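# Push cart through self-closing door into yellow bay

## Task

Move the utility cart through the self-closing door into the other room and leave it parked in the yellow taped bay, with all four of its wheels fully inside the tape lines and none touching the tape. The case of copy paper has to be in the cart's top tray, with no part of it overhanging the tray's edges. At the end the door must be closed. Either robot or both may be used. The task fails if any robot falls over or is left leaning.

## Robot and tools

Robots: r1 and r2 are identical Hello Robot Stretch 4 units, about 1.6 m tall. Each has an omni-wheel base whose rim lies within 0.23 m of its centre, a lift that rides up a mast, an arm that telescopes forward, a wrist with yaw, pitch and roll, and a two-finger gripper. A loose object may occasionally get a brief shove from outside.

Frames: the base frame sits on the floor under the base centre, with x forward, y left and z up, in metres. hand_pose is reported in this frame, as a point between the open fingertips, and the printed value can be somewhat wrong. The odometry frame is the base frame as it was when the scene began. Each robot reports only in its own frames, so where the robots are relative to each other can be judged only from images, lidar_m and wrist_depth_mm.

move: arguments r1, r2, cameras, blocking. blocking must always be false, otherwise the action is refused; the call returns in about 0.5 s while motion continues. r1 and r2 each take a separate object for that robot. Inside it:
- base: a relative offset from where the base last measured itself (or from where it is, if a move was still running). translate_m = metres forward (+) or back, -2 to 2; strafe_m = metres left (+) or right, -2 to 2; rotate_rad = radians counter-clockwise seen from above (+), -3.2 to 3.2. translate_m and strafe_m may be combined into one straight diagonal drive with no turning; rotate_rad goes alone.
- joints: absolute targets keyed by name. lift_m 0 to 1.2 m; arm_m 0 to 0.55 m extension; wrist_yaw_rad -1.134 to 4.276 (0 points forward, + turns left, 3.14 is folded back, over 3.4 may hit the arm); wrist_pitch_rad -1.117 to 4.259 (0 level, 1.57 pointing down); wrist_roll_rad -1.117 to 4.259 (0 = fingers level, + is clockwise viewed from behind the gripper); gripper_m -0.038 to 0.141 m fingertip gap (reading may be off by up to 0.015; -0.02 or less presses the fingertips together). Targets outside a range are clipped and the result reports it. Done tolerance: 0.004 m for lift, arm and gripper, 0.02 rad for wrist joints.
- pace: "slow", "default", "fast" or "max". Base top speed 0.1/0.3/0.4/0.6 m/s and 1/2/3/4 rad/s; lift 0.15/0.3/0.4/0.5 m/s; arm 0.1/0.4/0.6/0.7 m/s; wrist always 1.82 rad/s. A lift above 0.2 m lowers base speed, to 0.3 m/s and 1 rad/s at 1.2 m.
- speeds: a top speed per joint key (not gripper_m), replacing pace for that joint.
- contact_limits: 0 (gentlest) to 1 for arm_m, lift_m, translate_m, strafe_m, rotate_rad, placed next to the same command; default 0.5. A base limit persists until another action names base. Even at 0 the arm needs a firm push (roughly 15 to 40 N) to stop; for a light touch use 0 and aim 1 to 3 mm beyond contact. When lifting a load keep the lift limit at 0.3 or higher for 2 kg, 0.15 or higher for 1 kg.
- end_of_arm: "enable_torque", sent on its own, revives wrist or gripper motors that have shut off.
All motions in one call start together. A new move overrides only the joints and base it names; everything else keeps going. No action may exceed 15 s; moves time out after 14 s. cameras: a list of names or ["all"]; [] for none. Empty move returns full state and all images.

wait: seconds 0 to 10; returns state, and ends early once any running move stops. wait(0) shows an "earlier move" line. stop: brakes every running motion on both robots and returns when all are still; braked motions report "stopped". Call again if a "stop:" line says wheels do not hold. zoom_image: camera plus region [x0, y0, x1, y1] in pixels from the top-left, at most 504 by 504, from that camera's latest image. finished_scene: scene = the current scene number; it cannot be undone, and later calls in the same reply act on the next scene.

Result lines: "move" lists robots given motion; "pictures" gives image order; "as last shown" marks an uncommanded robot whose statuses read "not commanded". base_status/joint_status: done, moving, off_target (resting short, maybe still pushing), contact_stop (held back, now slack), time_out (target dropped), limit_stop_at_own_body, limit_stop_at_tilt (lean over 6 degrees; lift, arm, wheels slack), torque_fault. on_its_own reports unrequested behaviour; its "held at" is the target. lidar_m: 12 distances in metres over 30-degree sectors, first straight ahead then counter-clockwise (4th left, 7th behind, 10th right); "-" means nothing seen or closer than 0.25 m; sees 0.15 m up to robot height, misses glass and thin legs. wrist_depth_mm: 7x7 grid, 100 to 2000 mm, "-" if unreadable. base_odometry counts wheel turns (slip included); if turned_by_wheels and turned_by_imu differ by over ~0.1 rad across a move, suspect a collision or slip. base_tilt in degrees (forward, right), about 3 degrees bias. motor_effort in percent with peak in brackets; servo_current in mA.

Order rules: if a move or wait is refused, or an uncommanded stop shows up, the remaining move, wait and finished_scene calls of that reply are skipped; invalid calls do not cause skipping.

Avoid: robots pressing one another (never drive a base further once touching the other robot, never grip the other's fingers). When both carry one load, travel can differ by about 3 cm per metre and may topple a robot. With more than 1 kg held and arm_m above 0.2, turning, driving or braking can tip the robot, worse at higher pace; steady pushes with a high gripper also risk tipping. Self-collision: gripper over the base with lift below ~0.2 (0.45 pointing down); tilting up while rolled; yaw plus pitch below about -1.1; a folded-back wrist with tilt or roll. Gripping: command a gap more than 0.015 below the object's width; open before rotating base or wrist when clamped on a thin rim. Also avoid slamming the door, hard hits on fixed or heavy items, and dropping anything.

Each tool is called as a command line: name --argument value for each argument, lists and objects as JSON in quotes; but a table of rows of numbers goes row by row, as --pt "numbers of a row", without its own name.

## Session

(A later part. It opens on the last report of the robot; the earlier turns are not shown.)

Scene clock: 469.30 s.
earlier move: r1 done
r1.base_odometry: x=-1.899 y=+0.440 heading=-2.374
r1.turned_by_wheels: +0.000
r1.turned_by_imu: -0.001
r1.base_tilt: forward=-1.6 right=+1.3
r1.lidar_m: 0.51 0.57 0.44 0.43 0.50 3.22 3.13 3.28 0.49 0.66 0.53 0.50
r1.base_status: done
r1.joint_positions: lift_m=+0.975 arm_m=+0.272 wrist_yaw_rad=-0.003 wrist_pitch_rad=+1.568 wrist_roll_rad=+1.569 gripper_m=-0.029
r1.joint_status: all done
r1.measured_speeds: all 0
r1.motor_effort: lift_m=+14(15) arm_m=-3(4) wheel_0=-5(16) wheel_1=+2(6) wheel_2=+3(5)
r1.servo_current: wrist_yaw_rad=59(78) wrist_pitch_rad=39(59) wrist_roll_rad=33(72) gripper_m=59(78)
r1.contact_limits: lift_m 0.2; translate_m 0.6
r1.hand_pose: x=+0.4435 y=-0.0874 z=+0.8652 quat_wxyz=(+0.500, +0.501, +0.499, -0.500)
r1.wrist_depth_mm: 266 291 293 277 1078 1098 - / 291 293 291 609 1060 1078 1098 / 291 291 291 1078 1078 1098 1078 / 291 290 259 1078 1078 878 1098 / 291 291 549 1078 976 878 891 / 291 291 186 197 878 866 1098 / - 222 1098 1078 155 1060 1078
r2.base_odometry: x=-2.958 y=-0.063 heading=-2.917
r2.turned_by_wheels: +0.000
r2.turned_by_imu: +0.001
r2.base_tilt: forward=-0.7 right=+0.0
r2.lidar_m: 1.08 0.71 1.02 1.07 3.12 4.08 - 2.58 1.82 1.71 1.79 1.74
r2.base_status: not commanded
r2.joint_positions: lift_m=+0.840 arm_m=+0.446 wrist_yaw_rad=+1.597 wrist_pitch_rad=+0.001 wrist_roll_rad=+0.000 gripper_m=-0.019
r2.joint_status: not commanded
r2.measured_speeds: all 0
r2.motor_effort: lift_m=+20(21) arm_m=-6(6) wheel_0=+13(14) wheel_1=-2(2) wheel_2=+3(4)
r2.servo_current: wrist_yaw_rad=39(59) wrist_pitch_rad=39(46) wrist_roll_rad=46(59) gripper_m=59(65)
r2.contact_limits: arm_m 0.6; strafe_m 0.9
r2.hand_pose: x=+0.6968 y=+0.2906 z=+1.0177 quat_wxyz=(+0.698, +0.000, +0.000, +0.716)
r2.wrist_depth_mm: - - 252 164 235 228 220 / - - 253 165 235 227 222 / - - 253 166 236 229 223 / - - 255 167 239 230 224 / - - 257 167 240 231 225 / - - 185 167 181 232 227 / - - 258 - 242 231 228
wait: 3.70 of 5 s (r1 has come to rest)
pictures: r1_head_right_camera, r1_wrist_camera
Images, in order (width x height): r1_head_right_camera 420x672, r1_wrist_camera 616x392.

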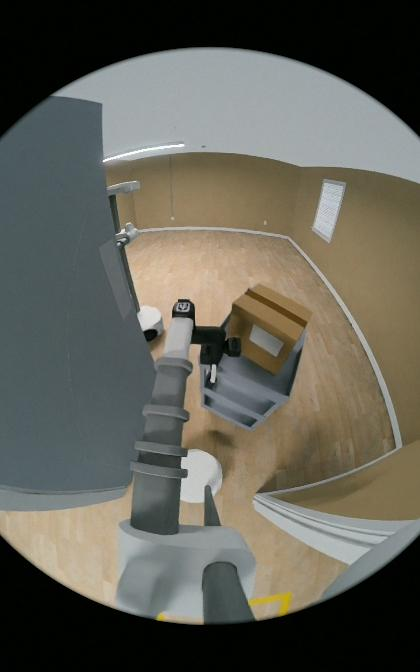

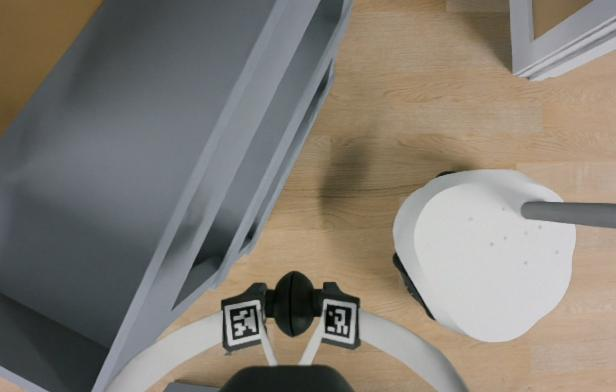

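move --r1 '{"joints": {"gripper_m": 0.09, "lift_m": 1.13}}' --blocking false

wait --seconds 1

wait --seconds 2

move --r1 '{"base": {"strafe_m": -0.09}, "joints": {"wrist_yaw_rad": -0.45, "arm_m": 0.36}}' --blocking false

wait --seconds 1

wait --seconds 2 --cameras '["r1_wrist_camera"]'

Scene clock: 496.93 s.
move: r1 moving
r1.base_odometry: x=-1.899 y=+0.440 heading=-2.374
r1.turned_by_wheels: +0.000
r1.turned_by_imu: +0.000
r1.base_tilt: forward=-1.5 right=+1.3
r1.lidar_m: 0.50 0.58 0.47 0.44 0.49 3.20 3.12 3.24 0.50 0.71 0.54 0.48
r1.base_status: not commanded
r1.joint_positions: lift_m=+1.013 arm_m=+0.272 wrist_yaw_rad=-0.003 wrist_pitch_rad=+1.568 wrist_roll_rad=+1.569 gripper_m=-0.004
r1.joint_status: lift_m moving; gripper_m moving
r1.measured_speeds: translate_m=+0.000 strafe_m=+0.000 rotate_rad=+0.000 lift_m=+0.146 arm_m=+0.000 wrist_yaw_rad=+0.000 wrist_pitch_rad=+0.000 wrist_roll_rad=+0.000
r1.motor_effort: lift_m=+25(26) arm_m=-2(2) wheel_0=-5(5) wheel_1=+2(2) wheel_2=+3(3)
r1.servo_current: wrist_yaw_rad=52(65) wrist_pitch_rad=46(52) wrist_roll_rad=59(59) gripper_m=65(65)
r1.contact_limits: translate_m 0.6
r1.hand_pose: x=+0.4435 y=-0.0874 z=+0.9024 quat_wxyz=(+0.500, +0.501, +0.499, -0.500)
r1.wrist_depth_mm: 266 325 324 327 1138 1098 - / 301 325 325 627 1098 1098 1138 / 325 327 325 1098 1098 1098 1118 / 327 327 325 1098 1138 917 1118 / 325 325 327 1138 1008 904 1118 / - 325 208 202 917 891 1118 / 1098 140 179 187 154 1098 1118
r2: as last shown
r2.turned_by_imu: +0.000
r2.contact_limits: arm_m 0.6; strafe_m 0.9
pictures: none

Scene clock: 497.93 s.
earlier move: r1 moving
r1.base_odometry: x=-1.899 y=+0.440 heading=-2.374
r1.turned_by_wheels: +0.000
r1.turned_by_imu: +0.000
r1.base_tilt: forward=-1.6 right=+1.3
r1.lidar_m: 0.48 0.59 0.44 0.44 0.49 3.22 3.12 3.22 0.48 0.74 0.53 0.49
r1.base_status: not commanded
r1.joint_positions: lift_m=+1.130 arm_m=+0.272 wrist_yaw_rad=-0.003 wrist_pitch_rad=+1.568 wrist_roll_rad=+1.569 gripper_m=+0.088
r1.joint_status: lift_m moving; gripper_m moving
r1.measured_speeds: all 0
r1.motor_effort: lift_m=+24(27) arm_m=-2(2) wheel_0=-5(5) wheel_1=+1(2) wheel_2=+3(3)
r1.servo_current: wrist_yaw_rad=59(65) wrist_pitch_rad=33(52) wrist_roll_rad=52(65) gripper_m=39(98)
r1.contact_limits: translate_m 0.6
r1.hand_pose: x=+0.4435 y=-0.0874 z=+1.0193 quat_wxyz=(+0.500, +0.501, +0.499, -0.500)
r1.wrist_depth_mm: 267 353 449 445 1255 1255 - / 303 399 449 449 1255 1255 1229 / 349 445 445 1255 1229 1255 1229 / 442 449 445 1229 1229 1025 1229 / 449 445 445 1255 1025 1008 1205 / 1229 1229 213 1229 199 1042 1255 / 1255 1255 1229 144 1229 1229 1255
r2.base_odometry: x=-2.958 y=-0.063 heading=-2.917
r2.turned_by_wheels: +0.000
r2.turned_by_imu: +0.000
r2.base_tilt: forward=-0.6 right=+0.0
r2.lidar_m: 1.13 0.69 1.02 1.09 3.14 4.09 - 2.59 1.81 1.71 1.79 1.73
r2.base_status: not commanded
r2.joint_positions: lift_m=+0.840 arm_m=+0.446 wrist_yaw_rad=+1.597 wrist_pitch_rad=+0.001 wrist_roll_rad=+0.000 gripper_m=-0.019
r2.joint_status: not commanded
r2.measured_speeds: all 0
r2.motor_effort: lift_m=+20(21) arm_m=-5(6) wheel_0=+13(14) wheel_1=-1(2) wheel_2=+3(3)
r2.servo_current: wrist_yaw_rad=46(59) wrist_pitch_rad=46(46) wrist_roll_rad=46(59) gripper_m=52(65)
r2.contact_limits: arm_m 0.6; strafe_m 0.9
r2.hand_pose: x=+0.6968 y=+0.2906 z=+1.0177 quat_wxyz=(+0.698, +0.000, +0.000, +0.716)
r2.wrist_depth_mm: - - 251 163 235 226 220 / - - 252 165 236 228 222 / - - 254 166 236 229 224 / - - 255 167 239 230 223 / - - 257 168 241 232 226 / - - 186 167 181 232 227 / - - 259 - 241 230 229
wait: 1.00 s; no rest
pictures: none

Scene clock: 498.33 s.
earlier move: r1 done
r1.base_odometry: x=-1.899 y=+0.440 heading=-2.374
r1.turned_by_wheels: +0.000
r1.turned_by_imu: +0.000
r1.base_tilt: forward=-1.6 right=+1.3
r1.lidar_m: 0.51 0.58 0.46 0.43 0.51 3.18 3.13 3.25 0.49 0.68 0.52 0.48
r1.base_status: not commanded
r1.joint_positions: lift_m=+1.130 arm_m=+0.272 wrist_yaw_rad=-0.003 wrist_pitch_rad=+1.568 wrist_roll_rad=+1.569 gripper_m=+0.090
r1.joint_status: all done
r1.measured_speeds: all 0
r1.motor_effort: lift_m=+24(27) arm_m=-2(2) wheel_0=-5(5) wheel_1=+1(2) wheel_2=+3(3)
r1.servo_current: wrist_yaw_rad=65(65) wrist_pitch_rad=39(52) wrist_roll_rad=46(65) gripper_m=46(98)
r1.contact_limits: translate_m 0.6
r1.hand_pose: x=+0.4435 y=-0.0874 z=+1.0193 quat_wxyz=(+0.500, +0.501, +0.499, -0.500)
r1.wrist_depth_mm: 267 351 445 442 1229 1229 - / 303 397 445 449 1229 1205 1229 / 349 445 445 1229 1205 1255 1229 / 445 445 445 1229 1229 1025 1255 / 445 445 442 1205 1060 1042 1229 / 1229 1229 212 1281 196 1025 1255 / 1255 1229 1229 144 1255 1229 1229
r2.base_odometry: x=-2.958 y=-0.063 heading=-2.917
r2.turned_by_wheels: +0.000
r2.turned_by_imu: +0.000
r2.base_tilt: forward=-0.7 right=+0.0
r2.lidar_m: 1.12 0.69 1.02 1.08 3.12 4.08 - 2.58 1.83 1.71 1.76 1.74
r2.base_status: not commanded
r2.joint_positions: lift_m=+0.840 arm_m=+0.446 wrist_yaw_rad=+1.597 wrist_pitch_rad=+0.001 wrist_roll_rad=+0.000 gripper_m=-0.019
r2.joint_status: not commanded
r2.measured_speeds: all 0
r2.motor_effort: lift_m=+21(21) arm_m=-6(6) wheel_0=+13(14) wheel_1=-2(2) wheel_2=+3(3)
r2.servo_current: wrist_yaw_rad=46(59) wrist_pitch_rad=39(46) wrist_roll_rad=46(59) gripper_m=52(65)
r2.contact_limits: arm_m 0.6; strafe_m 0.9
r2.hand_pose: x=+0.6968 y=+0.2906 z=+1.0177 quat_wxyz=(+0.698, +0.000, +0.000, +0.716)
r2.wrist_depth_mm: - - 251 163 235 227 220 / - - 254 165 236 228 223 / - - 255 166 236 229 224 / - - 254 166 238 229 225 / - - 256 167 240 231 226 / - - 185 168 182 232 227 / - - 259 - 241 230 229
wait: 0.40 of 2 s (r1 has come to rest)
pictures: none

Scene clock: 498.83 s.
move: r1 moving
r1.base_odometry: x=-1.924 y=+0.466 heading=-2.374
r1.turned_by_wheels: +0.000
r1.turned_by_imu: +0.000
r1.base_tilt: forward=-1.6 right=+1.2
r1.lidar_m: 0.44 0.63 0.49 0.48 0.57 3.23 3.13 3.22 0.45 0.73 0.51 0.46
r1.base_status: strafe_m moving
r1.joint_positions: lift_m=+1.130 arm_m=+0.322 wrist_yaw_rad=-0.434 wrist_pitch_rad=+1.568 wrist_roll_rad=+1.569 gripper_m=+0.090
r1.joint_status: arm_m moving; wrist_yaw_rad moving
r1.measured_speeds: translate_m=+0.000 strafe_m=-0.139 rotate_rad=-0.003 lift_m=+0.000 arm_m=+0.181 wrist_yaw_rad=-0.486 wrist_pitch_rad=+0.000 wrist_roll_rad=+0.000
r1.motor_effort: lift_m=+24(24) arm_m=+4(8) wheel_0=+10(10) wheel_1=-9(12) wheel_2=+0(2)
r1.servo_current: wrist_yaw_rad=52(111) wrist_pitch_rad=46(52) wrist_roll_rad=52(65) gripper_m=46(46)
r1.hand_pose: x=+0.4570 y=-0.0796 z=+1.0193 quat_wxyz=(+0.382, +0.596, +0.380, -0.595)
r1.wrist_depth_mm: 301 442 449 1229 1229 1255 1255 / 312 445 442 1229 1229 1229 1229 / 325 439 442 1255 1060 1025 1229 / 345 445 442 1229 1042 1025 1255 / 362 442 442 1229 1229 1255 1229 / 384 442 212 1255 196 1229 1255 / 442 172 387 145 - - -
r2: as last shown
r2.contact_limits: arm_m 0.6; strafe_m 0.9
pictures: none

Scene clock: 499.73 s.
earlier move: r1 done
r1.base_odometry: x=-1.962 y=+0.505 heading=-2.374
r1.turned_by_wheels: +0.000
r1.turned_by_imu: +0.000
r1.base_tilt: forward=-1.6 right=+1.2
r1.lidar_m: 0.46 0.71 0.55 0.53 0.62 3.21 3.15 3.26 0.41 0.72 2.33 0.45
r1.base_status: done
r1.joint_positions: lift_m=+1.130 arm_m=+0.360 wrist_yaw_rad=-0.447 wrist_pitch_rad=+1.568 wrist_roll_rad=+1.569 gripper_m=+0.090
r1.joint_status: all done
r1.measured_speeds: all 0
r1.motor_effort: lift_m=+24(24) arm_m=+5(8) wheel_0=+1(10) wheel_1=-2(12) wheel_2=+1(2)
r1.servo_current: wrist_yaw_rad=52(111) wrist_pitch_rad=46(52) wrist_roll_rad=46(65) gripper_m=39(52)
r1.hand_pose: x=+0.4936 y=-0.0791 z=+1.0193 quat_wxyz=(+0.378, +0.599, +0.376, -0.598)
r1.wrist_depth_mm: 196 276 445 1205 1229 1229 1255 / 206 291 445 1229 1229 1229 1229 / 214 319 445 1205 1229 1025 1255 / 226 336 445 1229 1229 1042 1229 / 241 364 449 1229 1229 1229 1255 / 253 340 220 442 196 1229 1255 / 266 336 445 144 1229 - -
r2.base_odometry: x=-2.958 y=-0.063 heading=-2.917
r2.turned_by_wheels: +0.000
r2.turned_by_imu: +0.000
r2.base_tilt: forward=-0.7 right=+0.1
r2.lidar_m: 1.09 0.71 1.01 1.07 3.13 4.07 - 2.60 1.83 1.71 1.75 1.75
r2.base_status: not commanded
r2.joint_positions: lift_m=+0.840 arm_m=+0.446 wrist_yaw_rad=+1.597 wrist_pitch_rad=+0.001 wrist_roll_rad=+0.000 gripper_m=-0.019
r2.joint_status: not commanded
r2.measured_speeds: all 0
r2.motor_effort: lift_m=+20(21) arm_m=-5(6) wheel_0=+13(14) wheel_1=-2(2) wheel_2=+3(3)
r2.servo_current: wrist_yaw_rad=39(59) wrist_pitch_rad=39(46) wrist_roll_rad=52(52) gripper_m=52(65)
r2.contact_limits: arm_m 0.6; strafe_m 0.9
r2.hand_pose: x=+0.6968 y=+0.2906 z=+1.0177 quat_wxyz=(+0.698, +0.000, +0.000, +0.716)
r2.wrist_depth_mm: - - 252 164 235 227 221 / - - 253 165 236 227 222 / - - 254 166 236 229 223 / - - 256 166 238 230 224 / - - 257 168 240 231 225 / - - 184 167 182 232 227 / - - 259 - 242 231 228
wait: 0.90 of 1 s (r1 has come to rest)
pictures: none

Scene clock: 501.73 s.
r1.base_odometry: x=-1.962 y=+0.505 heading=-2.374
r1.turned_by_wheels: +0.000
r1.turned_by_imu: +0.000
r1.base_tilt: forward=-1.6 right=+1.3
r1.lidar_m: 0.47 0.68 0.53 0.52 0.59 3.23 3.14 3.24 0.40 0.70 2.32 0.44
r1.base_status: done
r1.joint_positions: lift_m=+1.130 arm_m=+0.360 wrist_yaw_rad=-0.447 wrist_pitch_rad=+1.568 wrist_roll_rad=+1.569 gripper_m=+0.090
r1.joint_status: all done
r1.measured_speeds: all 0
r1.motor_effort: lift_m=+24(24) arm_m=+5(8) wheel_0=+0(10) wheel_1=-2(12) wheel_2=+1(2)
r1.servo_current: wrist_yaw_rad=59(111) wrist_pitch_rad=46(52) wrist_roll_rad=46(65) gripper_m=46(52)
r1.hand_pose: x=+0.4936 y=-0.0791 z=+1.0193 quat_wxyz=(+0.378, +0.599, +0.376, -0.598)
r1.wrist_depth_mm: 196 276 445 1229 1229 1255 1229 / 206 293 449 1255 1229 1229 1205 / 216 319 445 1229 1205 1025 1229 / 227 338 449 1205 1229 1025 1229 / 241 364 449 1229 1255 1205 1255 / 252 342 220 445 197 1255 1255 / 265 332 445 144 1281 - -
r2.base_odometry: x=-2.958 y=-0.063 heading=-2.917
r2.turned_by_wheels: +0.000
r2.turned_by_imu: +0.000
r2.base_tilt: forward=-0.7 right=+0.0
r2.lidar_m: 1.11 0.70 1.02 1.06 3.13 4.11 - 2.60 1.83 1.71 1.77 1.73
r2.base_status: not commanded
r2.joint_positions: lift_m=+0.840 arm_m=+0.446 wrist_yaw_rad=+1.597 wrist_pitch_rad=+0.001 wrist_roll_rad=+0.000 gripper_m=-0.019
r2.joint_status: not commanded
r2.measured_speeds: all 0
r2.motor_effort: lift_m=+20(21) arm_m=-6(6) wheel_0=+13(14) wheel_1=-2(2) wheel_2=+3(3)
r2.servo_current: wrist_yaw_rad=46(59) wrist_pitch_rad=39(46) wrist_roll_rad=52(52) gripper_m=52(65)
r2.contact_limits: arm_m 0.6; strafe_m 0.9
r2.hand_pose: x=+0.6968 y=+0.2906 z=+1.0177 quat_wxyz=(+0.698, +0.000, +0.000, +0.716)
r2.wrist_depth_mm: - - 251 163 236 227 221 / - - 253 165 235 228 222 / - - 254 166 237 229 224 / - - 256 167 238 231 224 / - - 256 168 241 231 225 / - - 185 167 182 232 227 / - - 258 - 242 232 229
wait: 2.00 s; at rest by 0.27 s
Images, in order (width x height): r1_wrist_camera 616x392.

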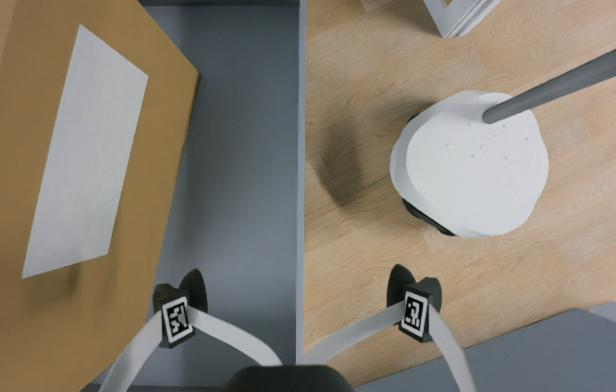

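move --r1 '{"base": {"translate_m": -0.025, "strafe_m": -0.05}}' --blocking false

wait --seconds 2

move --r1 '{"joints": {"lift_m": 0.97}, "contact_limits": {"lift_m": 0.2}}' --blocking false

wait --seconds 2

move --r1 '{"joints": {"gripper_m": -0.038}}' --blocking false

wait --seconds 2

move --r1 '{"base": {"translate_m": -0.225, "strafe_m": 0.108}, "pace": "slow", "contact_limits": {"translate_m": 0.6}}' --blocking false

wait --seconds 5 --cameras '["r1_wrist_camera"]'

Scene clock: 512.90 s.
move: r1 moving
r1.base_odometry: x=-1.971 y=+0.535 heading=-2.374
r1.turned_by_wheels: +0.000
r1.turned_by_imu: +0.000
r1.base_tilt: forward=-1.6 right=+1.3
r1.lidar_m: 0.46 0.71 0.58 0.54 0.68 3.20 3.13 3.25 0.37 0.65 2.30 0.42
r1.base_status: translate_m moving; strafe_m moving
r1.joint_positions: lift_m=+1.130 arm_m=+0.360 wrist_yaw_rad=-0.447 wrist_pitch_rad=+1.568 wrist_roll_rad=+1.569 gripper_m=+0.090
r1.joint_status: not commanded
r1.measured_speeds: translate_m=-0.053 strafe_m=-0.105 rotate_rad=-0.001 lift_m=+0.000 arm_m=+0.000 wrist_yaw_rad=+0.000 wrist_pitch_rad=+0.000 wrist_roll_rad=+0.000
r1.motor_effort: lift_m=+24(24) arm_m=+4(5) wheel_0=+6(8) wheel_1=-6(10) wheel_2=+5(6)
r1.servo_current: wrist_yaw_rad=39(65) wrist_pitch_rad=39(46) wrist_roll_rad=52(65) gripper_m=46(46)
r1.hand_pose: x=+0.4936 y=-0.0791 z=+1.0193 quat_wxyz=(+0.378, +0.599, +0.376, -0.598)
r1.wrist_depth_mm: 181 389 445 1281 1255 1255 1255 / 198 279 445 1255 1205 1255 1255 / 206 306 445 1255 1229 1060 1229 / 216 319 445 1255 1229 1008 1255 / 229 353 445 1255 1229 1255 1255 / 244 322 220 442 196 1255 1255 / 254 320 449 144 1229 150 -
r2: as last shown
r2.contact_limits: arm_m 0.6; strafe_m 0.9
pictures: none

Scene clock: 513.63 s.
earlier move: r1 done
r1.base_odometry: x=-1.978 y=+0.558 heading=-2.374
r1.turned_by_wheels: +0.000
r1.turned_by_imu: +0.000
r1.base_tilt: forward=-1.6 right=+1.2
r1.lidar_m: 0.47 0.74 0.60 0.59 0.69 3.19 3.11 3.21 0.36 0.58 2.28 0.41
r1.base_status: done
r1.joint_positions: lift_m=+1.130 arm_m=+0.360 wrist_yaw_rad=-0.447 wrist_pitch_rad=+1.568 wrist_roll_rad=+1.569 gripper_m=+0.090
r1.joint_status: not commanded
r1.measured_speeds: all 0
r1.motor_effort: lift_m=+24(24) arm_m=+4(5) wheel_0=+2(8) wheel_1=+0(10) wheel_2=+2(6)
r1.servo_current: wrist_yaw_rad=46(65) wrist_pitch_rad=46(46) wrist_roll_rad=46(72) gripper_m=39(52)
r1.hand_pose: x=+0.4936 y=-0.0791 z=+1.0193 quat_wxyz=(+0.378, +0.599, +0.376, -0.598)
r1.wrist_depth_mm: 174 442 439 1255 1205 1229 1205 / 190 277 449 1229 1229 1229 1255 / 200 287 445 1229 1229 1025 1229 / 208 309 442 1229 1229 1042 1255 / 219 332 445 1255 1229 1205 1229 / 230 310 220 445 196 1229 1229 / 242 306 442 144 1255 1229 -
r2.base_odometry: x=-2.958 y=-0.063 heading=-2.917
r2.turned_by_wheels: +0.000
r2.turned_by_imu: +0.000
r2.base_tilt: forward=-0.6 right=+0.0
r2.lidar_m: 1.08 0.71 1.01 1.10 3.09 4.10 - 2.60 1.82 1.73 1.75 1.73
r2.base_status: not commanded
r2.joint_positions: lift_m=+0.840 arm_m=+0.446 wrist_yaw_rad=+1.597 wrist_pitch_rad=+0.001 wrist_roll_rad=+0.000 gripper_m=-0.019
r2.joint_status: not commanded
r2.measured_speeds: all 0
r2.motor_effort: lift_m=+20(21) arm_m=-6(6) wheel_0=+14(14) wheel_1=-2(2) wheel_2=+3(3)
r2.servo_current: wrist_yaw_rad=46(59) wrist_pitch_rad=39(52) wrist_roll_rad=46(65) gripper_m=59(59)
r2.contact_limits: arm_m 0.6; strafe_m 0.9
r2.hand_pose: x=+0.6968 y=+0.2906 z=+1.0177 quat_wxyz=(+0.698, +0.000, +0.000, +0.716)
r2.wrist_depth_mm: - - 252 163 235 227 220 / - - 252 165 236 227 221 / - - 253 165 236 229 224 / - - 255 167 238 231 224 / - - 256 168 241 231 225 / - - 185 168 182 231 227 / - - 258 - 242 231 228
wait: 0.73 of 2 s (r1 has come to rest)
pictures: none

Scene clock: 514.13 s.
move: r1 moving
r1.base_odometry: x=-1.978 y=+0.558 heading=-2.374
r1.turned_by_wheels: +0.000
r1.turned_by_imu: +0.000
r1.base_tilt: forward=-1.6 right=+1.3
r1.lidar_m: 0.45 0.77 0.59 0.58 0.68 3.17 3.11 3.22 0.35 0.60 2.27 0.45
r1.base_status: not commanded
r1.joint_positions: lift_m=+1.092 arm_m=+0.360 wrist_yaw_rad=-0.447 wrist_pitch_rad=+1.568 wrist_roll_rad=+1.569 gripper_m=+0.090
r1.joint_status: lift_m moving
r1.measured_speeds: translate_m=+0.000 strafe_m=+0.000 rotate_rad=+0.000 lift_m=-0.146 arm_m=+0.000 wrist_yaw_rad=+0.000 wrist_pitch_rad=+0.000 wrist_roll_rad=+0.000
r1.motor_effort: lift_m=+11(24) arm_m=+5(5) wheel_0=+2(3) wheel_1=-1(1) wheel_2=+2(2)
r1.servo_current: wrist_yaw_rad=39(72) wrist_pitch_rad=52(52) wrist_roll_rad=39(52) gripper_m=39(46)
r1.contact_limits: lift_m 0.2
r1.hand_pose: x=+0.4936 y=-0.0791 z=+0.9823 quat_wxyz=(+0.378, +0.599, +0.376, -0.598)
r1.wrist_depth_mm: 177 379 379 413 1205 1205 1205 / 190 276 415 415 1205 1205 1205 / 199 287 413 413 1229 991 1229 / 208 310 410 413 1229 991 1229 / 219 334 410 1205 1205 1205 1229 / 230 310 221 410 196 1229 1182 / 243 301 413 144 1205 1182 -
r2: as last shown
r2.contact_limits: arm_m 0.6; strafe_m 0.9
pictures: none

Scene clock: 515.37 s.
earlier move: r1 done
r1.base_odometry: x=-1.978 y=+0.558 heading=-2.374
r1.turned_by_wheels: +0.000
r1.turned_by_imu: +0.000
r1.base_tilt: forward=-1.5 right=+1.3
r1.lidar_m: 0.47 0.78 0.60 0.58 0.68 3.19 3.11 3.24 0.34 0.60 2.28 0.45
r1.base_status: not commanded
r1.joint_positions: lift_m=+0.970 arm_m=+0.360 wrist_yaw_rad=-0.447 wrist_pitch_rad=+1.568 wrist_roll_rad=+1.569 gripper_m=+0.090
r1.joint_status: all done
r1.measured_speeds: all 0
r1.motor_effort: lift_m=+12(24) arm_m=+4(5) wheel_0=+2(3) wheel_1=-1(1) wheel_2=+2(2)
r1.servo_current: wrist_yaw_rad=59(72) wrist_pitch_rad=33(52) wrist_roll_rad=46(59) gripper_m=39(52)
r1.contact_limits: lift_m 0.2
r1.hand_pose: x=+0.4936 y=-0.0791 z=+0.8603 quat_wxyz=(+0.378, +0.599, +0.376, -0.598)
r1.wrist_depth_mm: 181 287 287 289 1098 1078 1098 / 191 276 287 289 1078 904 1098 / 200 286 287 289 1098 878 878 / 208 287 287 287 1078 866 854 / 219 289 287 289 1098 1098 1098 / 234 286 287 287 196 1078 1098 / 246 287 287 144 1078 1078 1098
r2.base_odometry: x=-2.958 y=-0.063 heading=-2.917
r2.turned_by_wheels: +0.000
r2.turned_by_imu: +0.000
r2.base_tilt: forward=-0.6 right=+0.0
r2.lidar_m: 1.11 0.70 1.03 1.07 3.08 4.11 - 2.58 1.81 1.70 1.76 1.75
r2.base_status: not commanded
r2.joint_positions: lift_m=+0.840 arm_m=+0.446 wrist_yaw_rad=+1.597 wrist_pitch_rad=+0.001 wrist_roll_rad=+0.000 gripper_m=-0.019
r2.joint_status: not commanded
r2.measured_speeds: all 0
r2.motor_effort: lift_m=+20(21) arm_m=-6(6) wheel_0=+13(14) wheel_1=-1(2) wheel_2=+3(4)
r2.servo_current: wrist_yaw_rad=46(59) wrist_pitch_rad=39(52) wrist_roll_rad=39(59) gripper_m=65(65)
r2.contact_limits: arm_m 0.6; strafe_m 0.9
r2.hand_pose: x=+0.6968 y=+0.2906 z=+1.0177 quat_wxyz=(+0.698, +0.000, +0.000, +0.716)
r2.wrist_depth_mm: - - 251 164 235 226 220 / - - 253 165 236 227 222 / - - 254 166 237 229 224 / - - 255 167 238 230 225 / - - 256 168 240 230 225 / - - 185 167 181 231 227 / - - 258 - 241 230 228
wait: 1.23 of 2 s (r1 has come to rest)
pictures: none

Scene clock: 515.87 s.
move: r1 moving
r1.base_odometry: x=-1.978 y=+0.558 heading=-2.374
r1.turned_by_wheels: +0.000
r1.turned_by_imu: +0.000
r1.base_tilt: forward=-1.6 right=+1.3
r1.lidar_m: 0.47 0.78 0.60 0.59 0.67 3.18 3.11 3.23 0.34 0.60 2.28 0.43
r1.base_status: not commanded
r1.joint_positions: lift_m=+0.970 arm_m=+0.360 wrist_yaw_rad=-0.447 wrist_pitch_rad=+1.568 wrist_roll_rad=+1.569 gripper_m=+0.073
r1.joint_status: gripper_m moving
r1.measured_speeds: all 0
r1.motor_effort: lift_m=+12(13) arm_m=+4(5) wheel_0=+3(3) wheel_1=-1(1) wheel_2=+2(2)
r1.servo_current: wrist_yaw_rad=46(65) wrist_pitch_rad=46(52) wrist_roll_rad=39(52) gripper_m=91(91)
r1.contact_limits: lift_m 0.2
r1.hand_pose: x=+0.4936 y=-0.0791 z=+0.8603 quat_wxyz=(+0.378, +0.599, +0.376, -0.598)
r1.wrist_depth_mm: 182 287 289 289 1078 1060 1078 / 189 276 287 287 1078 891 1060 / 200 286 287 287 1078 854 866 / 208 286 287 287 1078 878 866 / 220 286 287 287 1078 1078 1060 / 233 287 213 286 188 1078 1078 / 247 286 287 143 1060 1078 1078
r2: as last shown
r2.contact_limits: arm_m 0.6; strafe_m 0.9
pictures: none

Scene clock: 517.30 s.
earlier move: r1 done
r1.base_odometry: x=-1.978 y=+0.558 heading=-2.374
r1.turned_by_wheels: +0.000
r1.turned_by_imu: +0.000
r1.base_tilt: forward=-1.6 right=+1.3
r1.lidar_m: 0.46 0.76 0.59 0.58 0.69 3.17 3.11 3.24 0.35 0.59 2.30 0.44
r1.base_status: not commanded
r1.joint_positions: lift_m=+0.970 arm_m=+0.360 wrist_yaw_rad=-0.447 wrist_pitch_rad=+1.568 wrist_roll_rad=+1.569 gripper_m=-0.037
r1.joint_status: all done
r1.measured_speeds: all 0
r1.motor_effort: lift_m=+15(15) arm_m=+4(5) wheel_0=+2(3) wheel_1=+0(1) wheel_2=+2(2)
r1.servo_current: wrist_yaw_rad=46(65) wrist_pitch_rad=39(52) wrist_roll_rad=39(59) gripper_m=85(137)
r1.contact_limits: lift_m 0.2
r1.hand_pose: x=+0.4937 y=-0.0791 z=+0.8601 quat_wxyz=(+0.378, +0.599, +0.376, -0.598)
r1.wrist_depth_mm: 182 285 286 286 1078 1078 1098 / 193 285 287 286 1078 866 866 / 203 286 286 289 1078 866 866 / 207 286 286 286 1078 866 866 / 215 285 285 286 1078 1060 1098 / 231 285 187 200 179 1098 1060 / 243 152 285 216 1078 1078 1078
r2.base_odometry: x=-2.958 y=-0.063 heading=-2.917
r2.turned_by_wheels: +0.000
r2.turned_by_imu: +0.000
r2.base_tilt: forward=-0.7 right=+0.0
r2.lidar_m: 1.09 0.69 1.04 1.09 3.11 4.07 - 2.58 1.80 1.70 1.77 1.75
r2.base_status: not commanded
r2.joint_positions: lift_m=+0.840 arm_m=+0.446 wrist_yaw_rad=+1.597 wrist_pitch_rad=+0.001 wrist_roll_rad=+0.000 gripper_m=-0.019
r2.joint_status: not commanded
r2.measured_speeds: all 0
r2.motor_effort: lift_m=+20(20) arm_m=-6(6) wheel_0=+13(14) wheel_1=-2(2) wheel_2=+3(3)
r2.servo_current: wrist_yaw_rad=46(59) wrist_pitch_rad=39(46) wrist_roll_rad=46(59) gripper_m=52(65)
r2.contact_limits: arm_m 0.6; strafe_m 0.9
r2.hand_pose: x=+0.6968 y=+0.2906 z=+1.0177 quat_wxyz=(+0.698, +0.000, +0.000, +0.716)
r2.wrist_depth_mm: - - 252 163 235 226 220 / - - 253 165 236 227 222 / - - 254 165 236 229 223 / - - 256 166 237 230 224 / - - 256 168 238 231 225 / - - 185 167 182 231 227 / - - 258 - 243 231 228
wait: 1.43 of 2 s (r1 has come to rest)
pictures: none

Scene clock: 517.80 s.
move: r1 moving
r1.base_odometry: x=-1.965 y=+0.562 heading=-2.374
r1.turned_by_wheels: +0.000
r1.turned_by_imu: +0.000
r1.base_tilt: forward=-1.5 right=+1.3
r1.lidar_m: 0.47 0.75 0.59 0.57 0.66 3.20 3.10 3.21 0.35 0.55 2.28 0.45
r1.base_status: translate_m moving; strafe_m moving
r1.joint_positions: lift_m=+0.970 arm_m=+0.360 wrist_yaw_rad=-0.447 wrist_pitch_rad=+1.565 wrist_roll_rad=+1.569 gripper_m=-0.037
r1.joint_status: not commanded
r1.measured_speeds: translate_m=-0.048 strafe_m=+0.024 rotate_rad=+0.001 lift_m=+0.000 arm_m=+0.000 wrist_yaw_rad=+0.000 wrist_pitch_rad=-0.031 wrist_roll_rad=+0.000
r1.motor_effort: lift_m=+15(15) arm_m=+2(4) wheel_0=-8(9) wheel_1=-6(6) wheel_2=+7(7)
r1.servo_current: wrist_yaw_rad=46(72) wrist_pitch_rad=46(46) wrist_roll_rad=52(52) gripper_m=72(85)
r1.contact_limits: lift_m 0.2; translate_m 0.6
r1.hand_pose: x=+0.4947 y=-0.0796 z=+0.8601 quat_wxyz=(+0.379, +0.599, +0.375, -0.597)
r1.wrist_depth_mm: 187 289 287 1060 1060 1098 1060 / 202 289 289 1060 1078 878 866 / 206 290 287 1078 1078 866 866 / 220 289 286 1078 1078 854 866 / 225 289 286 1098 1078 1098 1060 / 241 289 187 197 1078 1060 1060 / 252 151 289 287 162 1078 1078
r2: as last shown
r2.contact_limits: arm_m 0.6; strafe_m 0.9
pictures: none

Scene clock: 520.97 s.
earlier move: r1 done
r1.base_odometry: x=-1.741 y=+0.636 heading=-2.374
r1.turned_by_wheels: +0.000
r1.turned_by_imu: +0.000
r1.base_tilt: forward=-1.6 right=+1.3
r1.lidar_m: 0.46 0.67 0.53 0.51 2.52 2.95 2.88 3.00 2.43 0.41 2.39 0.41
r1.base_status: done
r1.joint_positions: lift_m=+0.970 arm_m=+0.360 wrist_yaw_rad=-0.448 wrist_pitch_rad=+1.568 wrist_roll_rad=+1.569 gripper_m=-0.037
r1.joint_status: not commanded
r1.measured_speeds: all 0
r1.motor_effort: lift_m=+15(15) arm_m=-4(4) wheel_0=-4(13) wheel_1=-3(8) wheel_2=+3(10)
r1.servo_current: wrist_yaw_rad=52(72) wrist_pitch_rad=39(72) wrist_roll_rad=52(72) gripper_m=72(85)
r1.contact_limits: lift_m 0.2; translate_m 0.6
r1.hand_pose: x=+0.4938 y=-0.0792 z=+0.8601 quat_wxyz=(+0.378, +0.599, +0.376, -0.598)
r1.wrist_depth_mm: 163 216 289 289 1042 1078 1078 / 172 240 287 289 1060 866 866 / 190 270 289 287 1078 854 866 / 208 287 287 289 1078 854 854 / 225 287 287 290 1060 1078 1078 / 255 287 185 197 1098 1098 1060 / 281 150 289 218 177 - -
r2.base_odometry: x=-2.958 y=-0.063 heading=-2.917
r2.turned_by_wheels: +0.000
r2.turned_by_imu: +0.000
r2.base_tilt: forward=-0.7 right=+0.0
r2.lidar_m: 1.11 0.70 1.16 3.04 3.15 4.12 - 2.61 1.82 1.72 1.78 1.74
r2.base_status: not commanded
r2.joint_positions: lift_m=+0.840 arm_m=+0.446 wrist_yaw_rad=+1.597 wrist_pitch_rad=+0.001 wrist_roll_rad=+0.000 gripper_m=-0.019
r2.joint_status: not commanded
r2.measured_speeds: all 0
r2.motor_effort: lift_m=+20(21) arm_m=-5(6) wheel_0=+13(14) wheel_1=-2(2) wheel_2=+3(3)
r2.servo_current: wrist_yaw_rad=46(65) wrist_pitch_rad=46(52) wrist_roll_rad=46(59) gripper_m=52(65)
r2.contact_limits: arm_m 0.6; strafe_m 0.9
r2.hand_pose: x=+0.6968 y=+0.2906 z=+1.0177 quat_wxyz=(+0.698, +0.000, +0.000, +0.716)
r2.wrist_depth_mm: - - 253 163 235 228 220 / - - 253 165 236 226 222 / - - 254 166 237 229 224 / - - 256 167 237 230 224 / - - 258 168 239 231 226 / - - 185 167 181 232 227 / - - 259 - 242 230 228
wait: 3.17 of 5 s (r1 has come to rest)
Images, in order (width x height): r1_wrist_camera 616x392.

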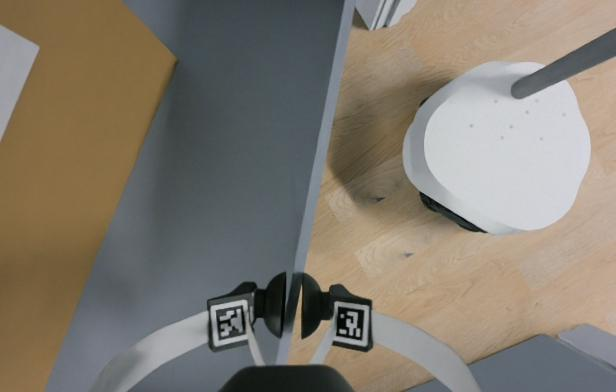

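move --r1 '{"joints": {"gripper_m": 0.09, "lift_m": 1.13}}' --blocking false

wait --seconds 1

wait --seconds 1

move --r1 '{"base": {"strafe_m": 0.12}, "joints": {"wrist_yaw_rad": -0.45, "arm_m": 0.43}}' --blocking false

wait --seconds 1

wait --seconds 1 --cameras '["r1_wrist_camera","r1_head_camera"]'

Scene clock: 589.00 s.
move: r1 moving
r1.base_odometry: x=-1.741 y=+0.636 heading=-2.374
r1.turned_by_wheels: +0.000
r1.turned_by_imu: +0.000
r1.base_tilt: forward=-1.6 right=+1.3
r1.lidar_m: 0.44 0.68 0.52 0.52 2.51 2.97 2.85 3.01 2.41 0.40 2.38 0.40
r1.base_status: not commanded
r1.joint_positions: lift_m=+1.008 arm_m=+0.360 wrist_yaw_rad=-0.448 wrist_pitch_rad=+1.568 wrist_roll_rad=+1.569 gripper_m=-0.012
r1.joint_status: lift_m moving; gripper_m moving
r1.measured_speeds: translate_m=+0.000 strafe_m=+0.000 rotate_rad=+0.000 lift_m=+0.146 arm_m=+0.000 wrist_yaw_rad=+0.000 wrist_pitch_rad=+0.000 wrist_roll_rad=+0.000
r1.motor_effort: lift_m=+25(27) arm_m=-3(4) wheel_0=-3(4) wheel_1=-2(3) wheel_2=+3(3)
r1.servo_current: wrist_yaw_rad=52(52) wrist_pitch_rad=52(52) wrist_roll_rad=59(59) gripper_m=72(85)
r1.contact_limits: translate_m 0.6
r1.hand_pose: x=+0.4937 y=-0.0791 z=+0.8974 quat_wxyz=(+0.378, +0.599, +0.376, -0.598)
r1.wrist_depth_mm: 153 206 319 320 1098 1118 1118 / 168 232 319 322 1098 1118 1098 / 189 265 319 320 1098 891 904 / 207 319 320 320 1118 891 891 / 229 320 320 320 1098 1098 1118 / 260 319 319 193 1138 1078 1098 / 298 320 183 179 153 - -
r2: as last shown
r2.contact_limits: arm_m 0.6; strafe_m 0.9
pictures: none

Scene clock: 590.00 s.
earlier move: r1 moving
r1.base_odometry: x=-1.741 y=+0.636 heading=-2.374
r1.turned_by_wheels: +0.000
r1.turned_by_imu: +0.000
r1.base_tilt: forward=-1.6 right=+1.2
r1.lidar_m: 0.44 0.66 0.51 0.52 2.52 2.96 2.87 3.00 2.39 0.40 2.40 0.41
r1.base_status: not commanded
r1.joint_positions: lift_m=+1.130 arm_m=+0.360 wrist_yaw_rad=-0.448 wrist_pitch_rad=+1.568 wrist_roll_rad=+1.569 gripper_m=+0.087
r1.joint_status: lift_m moving; gripper_m moving
r1.measured_speeds: all 0
r1.motor_effort: lift_m=+25(28) arm_m=-4(4) wheel_0=-3(4) wheel_1=-2(3) wheel_2=+3(3)
r1.servo_current: wrist_yaw_rad=46(78) wrist_pitch_rad=46(52) wrist_roll_rad=33(65) gripper_m=59(91)
r1.contact_limits: translate_m 0.6
r1.hand_pose: x=+0.4937 y=-0.0791 z=+1.0194 quat_wxyz=(+0.378, +0.599, +0.376, -0.598)
r1.wrist_depth_mm: 168 206 439 427 1229 1229 1229 / 169 231 445 445 1229 1229 1255 / 186 265 445 449 1229 1008 1229 / 207 304 445 449 1255 1025 1281 / 231 370 445 449 1229 1229 1255 / 267 382 215 1229 198 1205 1229 / 298 389 445 144 1255 - -
r2.base_odometry: x=-2.958 y=-0.063 heading=-2.917
r2.turned_by_wheels: +0.000
r2.turned_by_imu: +0.000
r2.base_tilt: forward=-0.7 right=+0.0
r2.lidar_m: 1.12 0.71 1.17 3.04 3.12 4.08 - 2.57 1.82 1.71 1.75 1.76
r2.base_status: not commanded
r2.joint_positions: lift_m=+0.840 arm_m=+0.446 wrist_yaw_rad=+1.597 wrist_pitch_rad=+0.001 wrist_roll_rad=+0.000 gripper_m=-0.019
r2.joint_status: not commanded
r2.measured_speeds: all 0
r2.motor_effort: lift_m=+20(21) arm_m=-6(6) wheel_0=+14(14) wheel_1=-1(2) wheel_2=+3(3)
r2.servo_current: wrist_yaw_rad=46(59) wrist_pitch_rad=46(46) wrist_roll_rad=46(59) gripper_m=65(65)
r2.contact_limits: arm_m 0.6; strafe_m 0.9
r2.hand_pose: x=+0.6968 y=+0.2906 z=+1.0177 quat_wxyz=(+0.698, +0.000, +0.000, +0.716)
r2.wrist_depth_mm: - - 252 164 236 227 220 / - - 253 165 236 228 221 / - - 254 166 236 229 224 / - - 256 166 239 229 225 / - - 257 167 240 231 226 / - - 185 168 181 232 227 / - - 259 - 241 230 229
wait: 1.00 s; no rest
pictures: none

Scene clock: 590.43 s.
earlier move: r1 done
r1.base_odometry: x=-1.741 y=+0.636 heading=-2.374
r1.turned_by_wheels: +0.000
r1.turned_by_imu: +0.000
r1.base_tilt: forward=-1.6 right=+1.2
r1.lidar_m: 0.46 0.64 0.53 0.52 2.54 2.97 2.88 3.00 2.42 0.39 2.38 0.37
r1.base_status: not commanded
r1.joint_positions: lift_m=+1.130 arm_m=+0.360 wrist_yaw_rad=-0.448 wrist_pitch_rad=+1.568 wrist_roll_rad=+1.569 gripper_m=+0.090
r1.joint_status: all done
r1.measured_speeds: all 0
r1.motor_effort: lift_m=+24(28) arm_m=-4(4) wheel_0=-2(4) wheel_1=-2(3) wheel_2=+3(3)
r1.servo_current: wrist_yaw_rad=59(78) wrist_pitch_rad=46(52) wrist_roll_rad=59(65) gripper_m=46(91)
r1.contact_limits: translate_m 0.6
r1.hand_pose: x=+0.4937 y=-0.0791 z=+1.0194 quat_wxyz=(+0.378, +0.599, +0.376, -0.598)
r1.wrist_depth_mm: 168 206 439 427 1229 1229 1229 / 168 232 449 445 1255 1205 1229 / 186 264 442 449 1255 1025 1255 / 208 307 445 445 1229 1025 1205 / 230 370 445 449 1229 1229 1229 / 267 375 222 1229 196 1229 1255 / 300 415 442 144 1205 - -
r2.base_odometry: x=-2.958 y=-0.063 heading=-2.917
r2.turned_by_wheels: +0.000
r2.turned_by_imu: +0.000
r2.base_tilt: forward=-0.7 right=+0.0
r2.lidar_m: 1.10 0.68 1.17 3.01 3.13 4.11 - 2.60 1.83 1.71 1.77 1.73
r2.base_status: not commanded
r2.joint_positions: lift_m=+0.840 arm_m=+0.446 wrist_yaw_rad=+1.597 wrist_pitch_rad=+0.001 wrist_roll_rad=+0.000 gripper_m=-0.019
r2.joint_status: not commanded
r2.measured_speeds: all 0
r2.motor_effort: lift_m=+20(21) arm_m=-5(6) wheel_0=+13(14) wheel_1=-2(2) wheel_2=+3(3)
r2.servo_current: wrist_yaw_rad=39(59) wrist_pitch_rad=39(46) wrist_roll_rad=46(59) gripper_m=52(65)
r2.contact_limits: arm_m 0.6; strafe_m 0.9
r2.hand_pose: x=+0.6968 y=+0.2906 z=+1.0177 quat_wxyz=(+0.698, +0.000, +0.000, +0.716)
r2.wrist_depth_mm: - - 252 164 235 226 220 / - - 253 164 236 228 222 / - - 254 165 236 229 224 / - - 255 167 238 230 224 / - - 257 168 240 231 227 / - - 185 167 181 232 227 / - - 260 - 242 230 228
wait: 0.43 of 1 s (r1 has come to rest)
pictures: none

Scene clock: 590.93 s.
move: r1 moving
r1.base_odometry: x=-1.716 y=+0.610 heading=-2.374
r1.turned_by_wheels: +0.000
r1.turned_by_imu: +0.000
r1.base_tilt: forward=-1.6 right=+1.3
r1.lidar_m: 0.46 0.61 0.46 0.47 2.49 2.96 2.86 3.00 2.42 0.42 2.40 0.41
r1.base_status: strafe_m moving
r1.joint_positions: lift_m=+1.130 arm_m=+0.408 wrist_yaw_rad=-0.448 wrist_pitch_rad=+1.568 wrist_roll_rad=+1.569 gripper_m=+0.090
r1.joint_status: arm_m moving; wrist_yaw_rad moving
r1.measured_speeds: translate_m=-0.001 strafe_m=+0.140 rotate_rad=+0.006 lift_m=+0.000 arm_m=+0.140 wrist_yaw_rad=+0.000 wrist_pitch_rad=+0.000 wrist_roll_rad=+0.000
r1.motor_effort: lift_m=+24(24) arm_m=+5(8) wheel_0=-10(10) wheel_1=+9(10) wheel_2=+0(2)
r1.servo_current: wrist_yaw_rad=39(65) wrist_pitch_rad=39(46) wrist_roll_rad=52(59) gripper_m=39(46)
r1.hand_pose: x=+0.5415 y=-0.0791 z=+1.0194 quat_wxyz=(+0.378, +0.599, +0.376, -0.598)
r1.wrist_depth_mm: 169 212 312 449 1229 1255 1229 / 169 232 387 449 1255 1229 1229 / 186 263 442 449 1229 1042 1255 / 207 309 445 442 1255 1042 1205 / 227 359 445 449 1229 1229 1205 / 260 368 220 449 196 1255 1205 / 270 156 442 144 - - -
r2: as last shown
r2.contact_limits: arm_m 0.6; strafe_m 0.9
pictures: none

Scene clock: 591.93 s.
earlier move: r1 moving
r1.base_odometry: x=-1.658 y=+0.550 heading=-2.374
r1.turned_by_wheels: +0.000
r1.turned_by_imu: +0.000
r1.base_tilt: forward=-1.6 right=+1.3
r1.lidar_m: 0.53 0.52 0.40 0.39 2.40 2.95 2.87 2.99 2.54 0.52 0.49 0.48
r1.base_status: strafe_m moving
r1.joint_positions: lift_m=+1.130 arm_m=+0.430 wrist_yaw_rad=-0.448 wrist_pitch_rad=+1.568 wrist_roll_rad=+1.569 gripper_m=+0.090
r1.joint_status: all done
r1.measured_speeds: all 0
r1.motor_effort: lift_m=+24(24) arm_m=+4(8) wheel_0=-2(10) wheel_1=+2(10) wheel_2=-1(2)
r1.servo_current: wrist_yaw_rad=46(72) wrist_pitch_rad=39(46) wrist_roll_rad=39(65) gripper_m=39(46)
r1.hand_pose: x=+0.5636 y=-0.0791 z=+1.0194 quat_wxyz=(+0.378, +0.599, +0.376, -0.598)
r1.wrist_depth_mm: 220 297 445 445 1229 1205 1255 / 239 329 445 439 1255 1229 1255 / 264 373 445 445 1229 1008 1025 / 287 436 445 1255 1229 1025 1255 / 442 442 445 1205 1229 1229 1281 / 1229 1229 215 1229 196 - 1118 / 1229 1229 1205 144 - - -
r2.base_odometry: x=-2.958 y=-0.063 heading=-2.917
r2.turned_by_wheels: +0.000
r2.turned_by_imu: +0.000
r2.base_tilt: forward=-0.7 right=+0.0
r2.lidar_m: 1.11 0.70 1.14 3.03 3.12 4.10 - 2.58 1.83 1.70 1.77 1.73
r2.base_status: not commanded
r2.joint_positions: lift_m=+0.840 arm_m=+0.446 wrist_yaw_rad=+1.597 wrist_pitch_rad=+0.001 wrist_roll_rad=+0.000 gripper_m=-0.019
r2.joint_status: not commanded
r2.measured_speeds: all 0
r2.motor_effort: lift_m=+20(21) arm_m=-5(6) wheel_0=+13(14) wheel_1=-1(2) wheel_2=+3(3)
r2.servo_current: wrist_yaw_rad=59(59) wrist_pitch_rad=39(46) wrist_roll_rad=46(59) gripper_m=59(65)
r2.contact_limits: arm_m 0.6; strafe_m 0.9
r2.hand_pose: x=+0.6968 y=+0.2906 z=+1.0177 quat_wxyz=(+0.698, +0.000, +0.000, +0.716)
r2.wrist_depth_mm: - - 252 163 236 227 220 / - - 251 165 236 228 222 / - - 253 166 236 229 223 / - - 255 166 239 230 224 / - - 258 168 241 231 226 / - - 185 167 182 233 227 / - - 260 - 241 230 228
wait: 1.00 s; no rest
pictures: none

Scene clock: 592.00 s.
earlier move: r1 done
r1.base_odometry: x=-1.658 y=+0.550 heading=-2.374
r1.turned_by_wheels: +0.000
r1.turned_by_imu: +0.000
r1.base_tilt: forward=-1.6 right=+1.3
r1.lidar_m: 0.54 0.50 0.40 0.40 2.39 2.95 2.86 2.99 2.51 0.53 0.50 0.48
r1.base_status: done
r1.joint_positions: lift_m=+1.130 arm_m=+0.430 wrist_yaw_rad=-0.448 wrist_pitch_rad=+1.568 wrist_roll_rad=+1.569 gripper_m=+0.090
r1.joint_status: all done
r1.measured_speeds: all 0
r1.motor_effort: lift_m=+24(24) arm_m=+4(8) wheel_0=-1(10) wheel_1=+1(10) wheel_2=+0(2)
r1.servo_current: wrist_yaw_rad=65(72) wrist_pitch_rad=33(46) wrist_roll_rad=59(65) gripper_m=52(52)
r1.hand_pose: x=+0.5636 y=-0.0791 z=+1.0194 quat_wxyz=(+0.378, +0.599, +0.376, -0.598)
r1.wrist_depth_mm: 219 297 442 445 1229 1229 1205 / 238 327 442 445 1229 1205 1205 / 264 375 445 445 1229 1025 1042 / 287 436 445 1255 1205 1042 1229 / 442 449 449 1229 1229 1255 1255 / 1205 1229 214 1255 196 - 1118 / 1205 1255 1229 144 - - -
r2.base_odometry: x=-2.958 y=-0.063 heading=-2.917
r2.turned_by_wheels: +0.000
r2.turned_by_imu: +0.000
r2.base_tilt: forward=-0.7 right=+0.0
r2.lidar_m: 1.12 0.71 1.15 3.02 3.11 4.11 - 2.57 1.83 1.71 1.76 1.78
r2.base_status: not commanded
r2.joint_positions: lift_m=+0.840 arm_m=+0.446 wrist_yaw_rad=+1.597 wrist_pitch_rad=+0.001 wrist_roll_rad=+0.000 gripper_m=-0.019
r2.joint_status: not commanded
r2.measured_speeds: all 0
r2.motor_effort: lift_m=+20(21) arm_m=-5(6) wheel_0=+13(14) wheel_1=-1(2) wheel_2=+3(3)
r2.servo_current: wrist_yaw_rad=46(59) wrist_pitch_rad=33(46) wrist_roll_rad=46(59) gripper_m=52(65)
r2.contact_limits: arm_m 0.6; strafe_m 0.9
r2.hand_pose: x=+0.6968 y=+0.2906 z=+1.0177 quat_wxyz=(+0.698, +0.000, +0.000, +0.716)
r2.wrist_depth_mm: - - 251 163 235 227 220 / - - 253 165 236 228 222 / - - 253 166 238 229 224 / - - 256 166 238 229 224 / - - 257 167 240 231 227 / - - 185 168 182 231 226 / - - 258 - 242 231 229
wait: 0.07 of 1 s (r1 has come to rest)
pictures: r1_head_camera, r1_wrist_camera
Images, in order (width x height): r1_head_camera 420x560, r1_wrist_camera 616x392.

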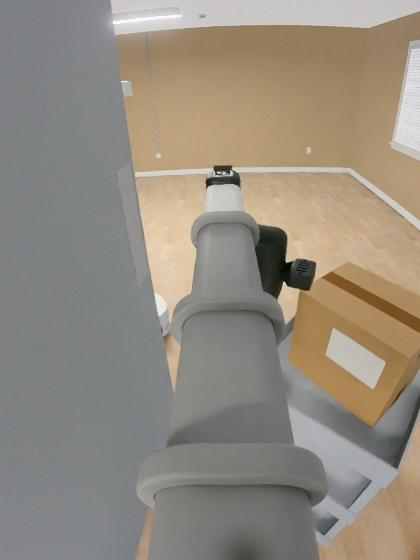

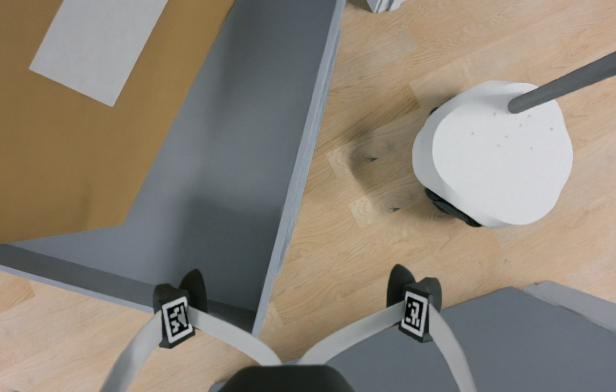

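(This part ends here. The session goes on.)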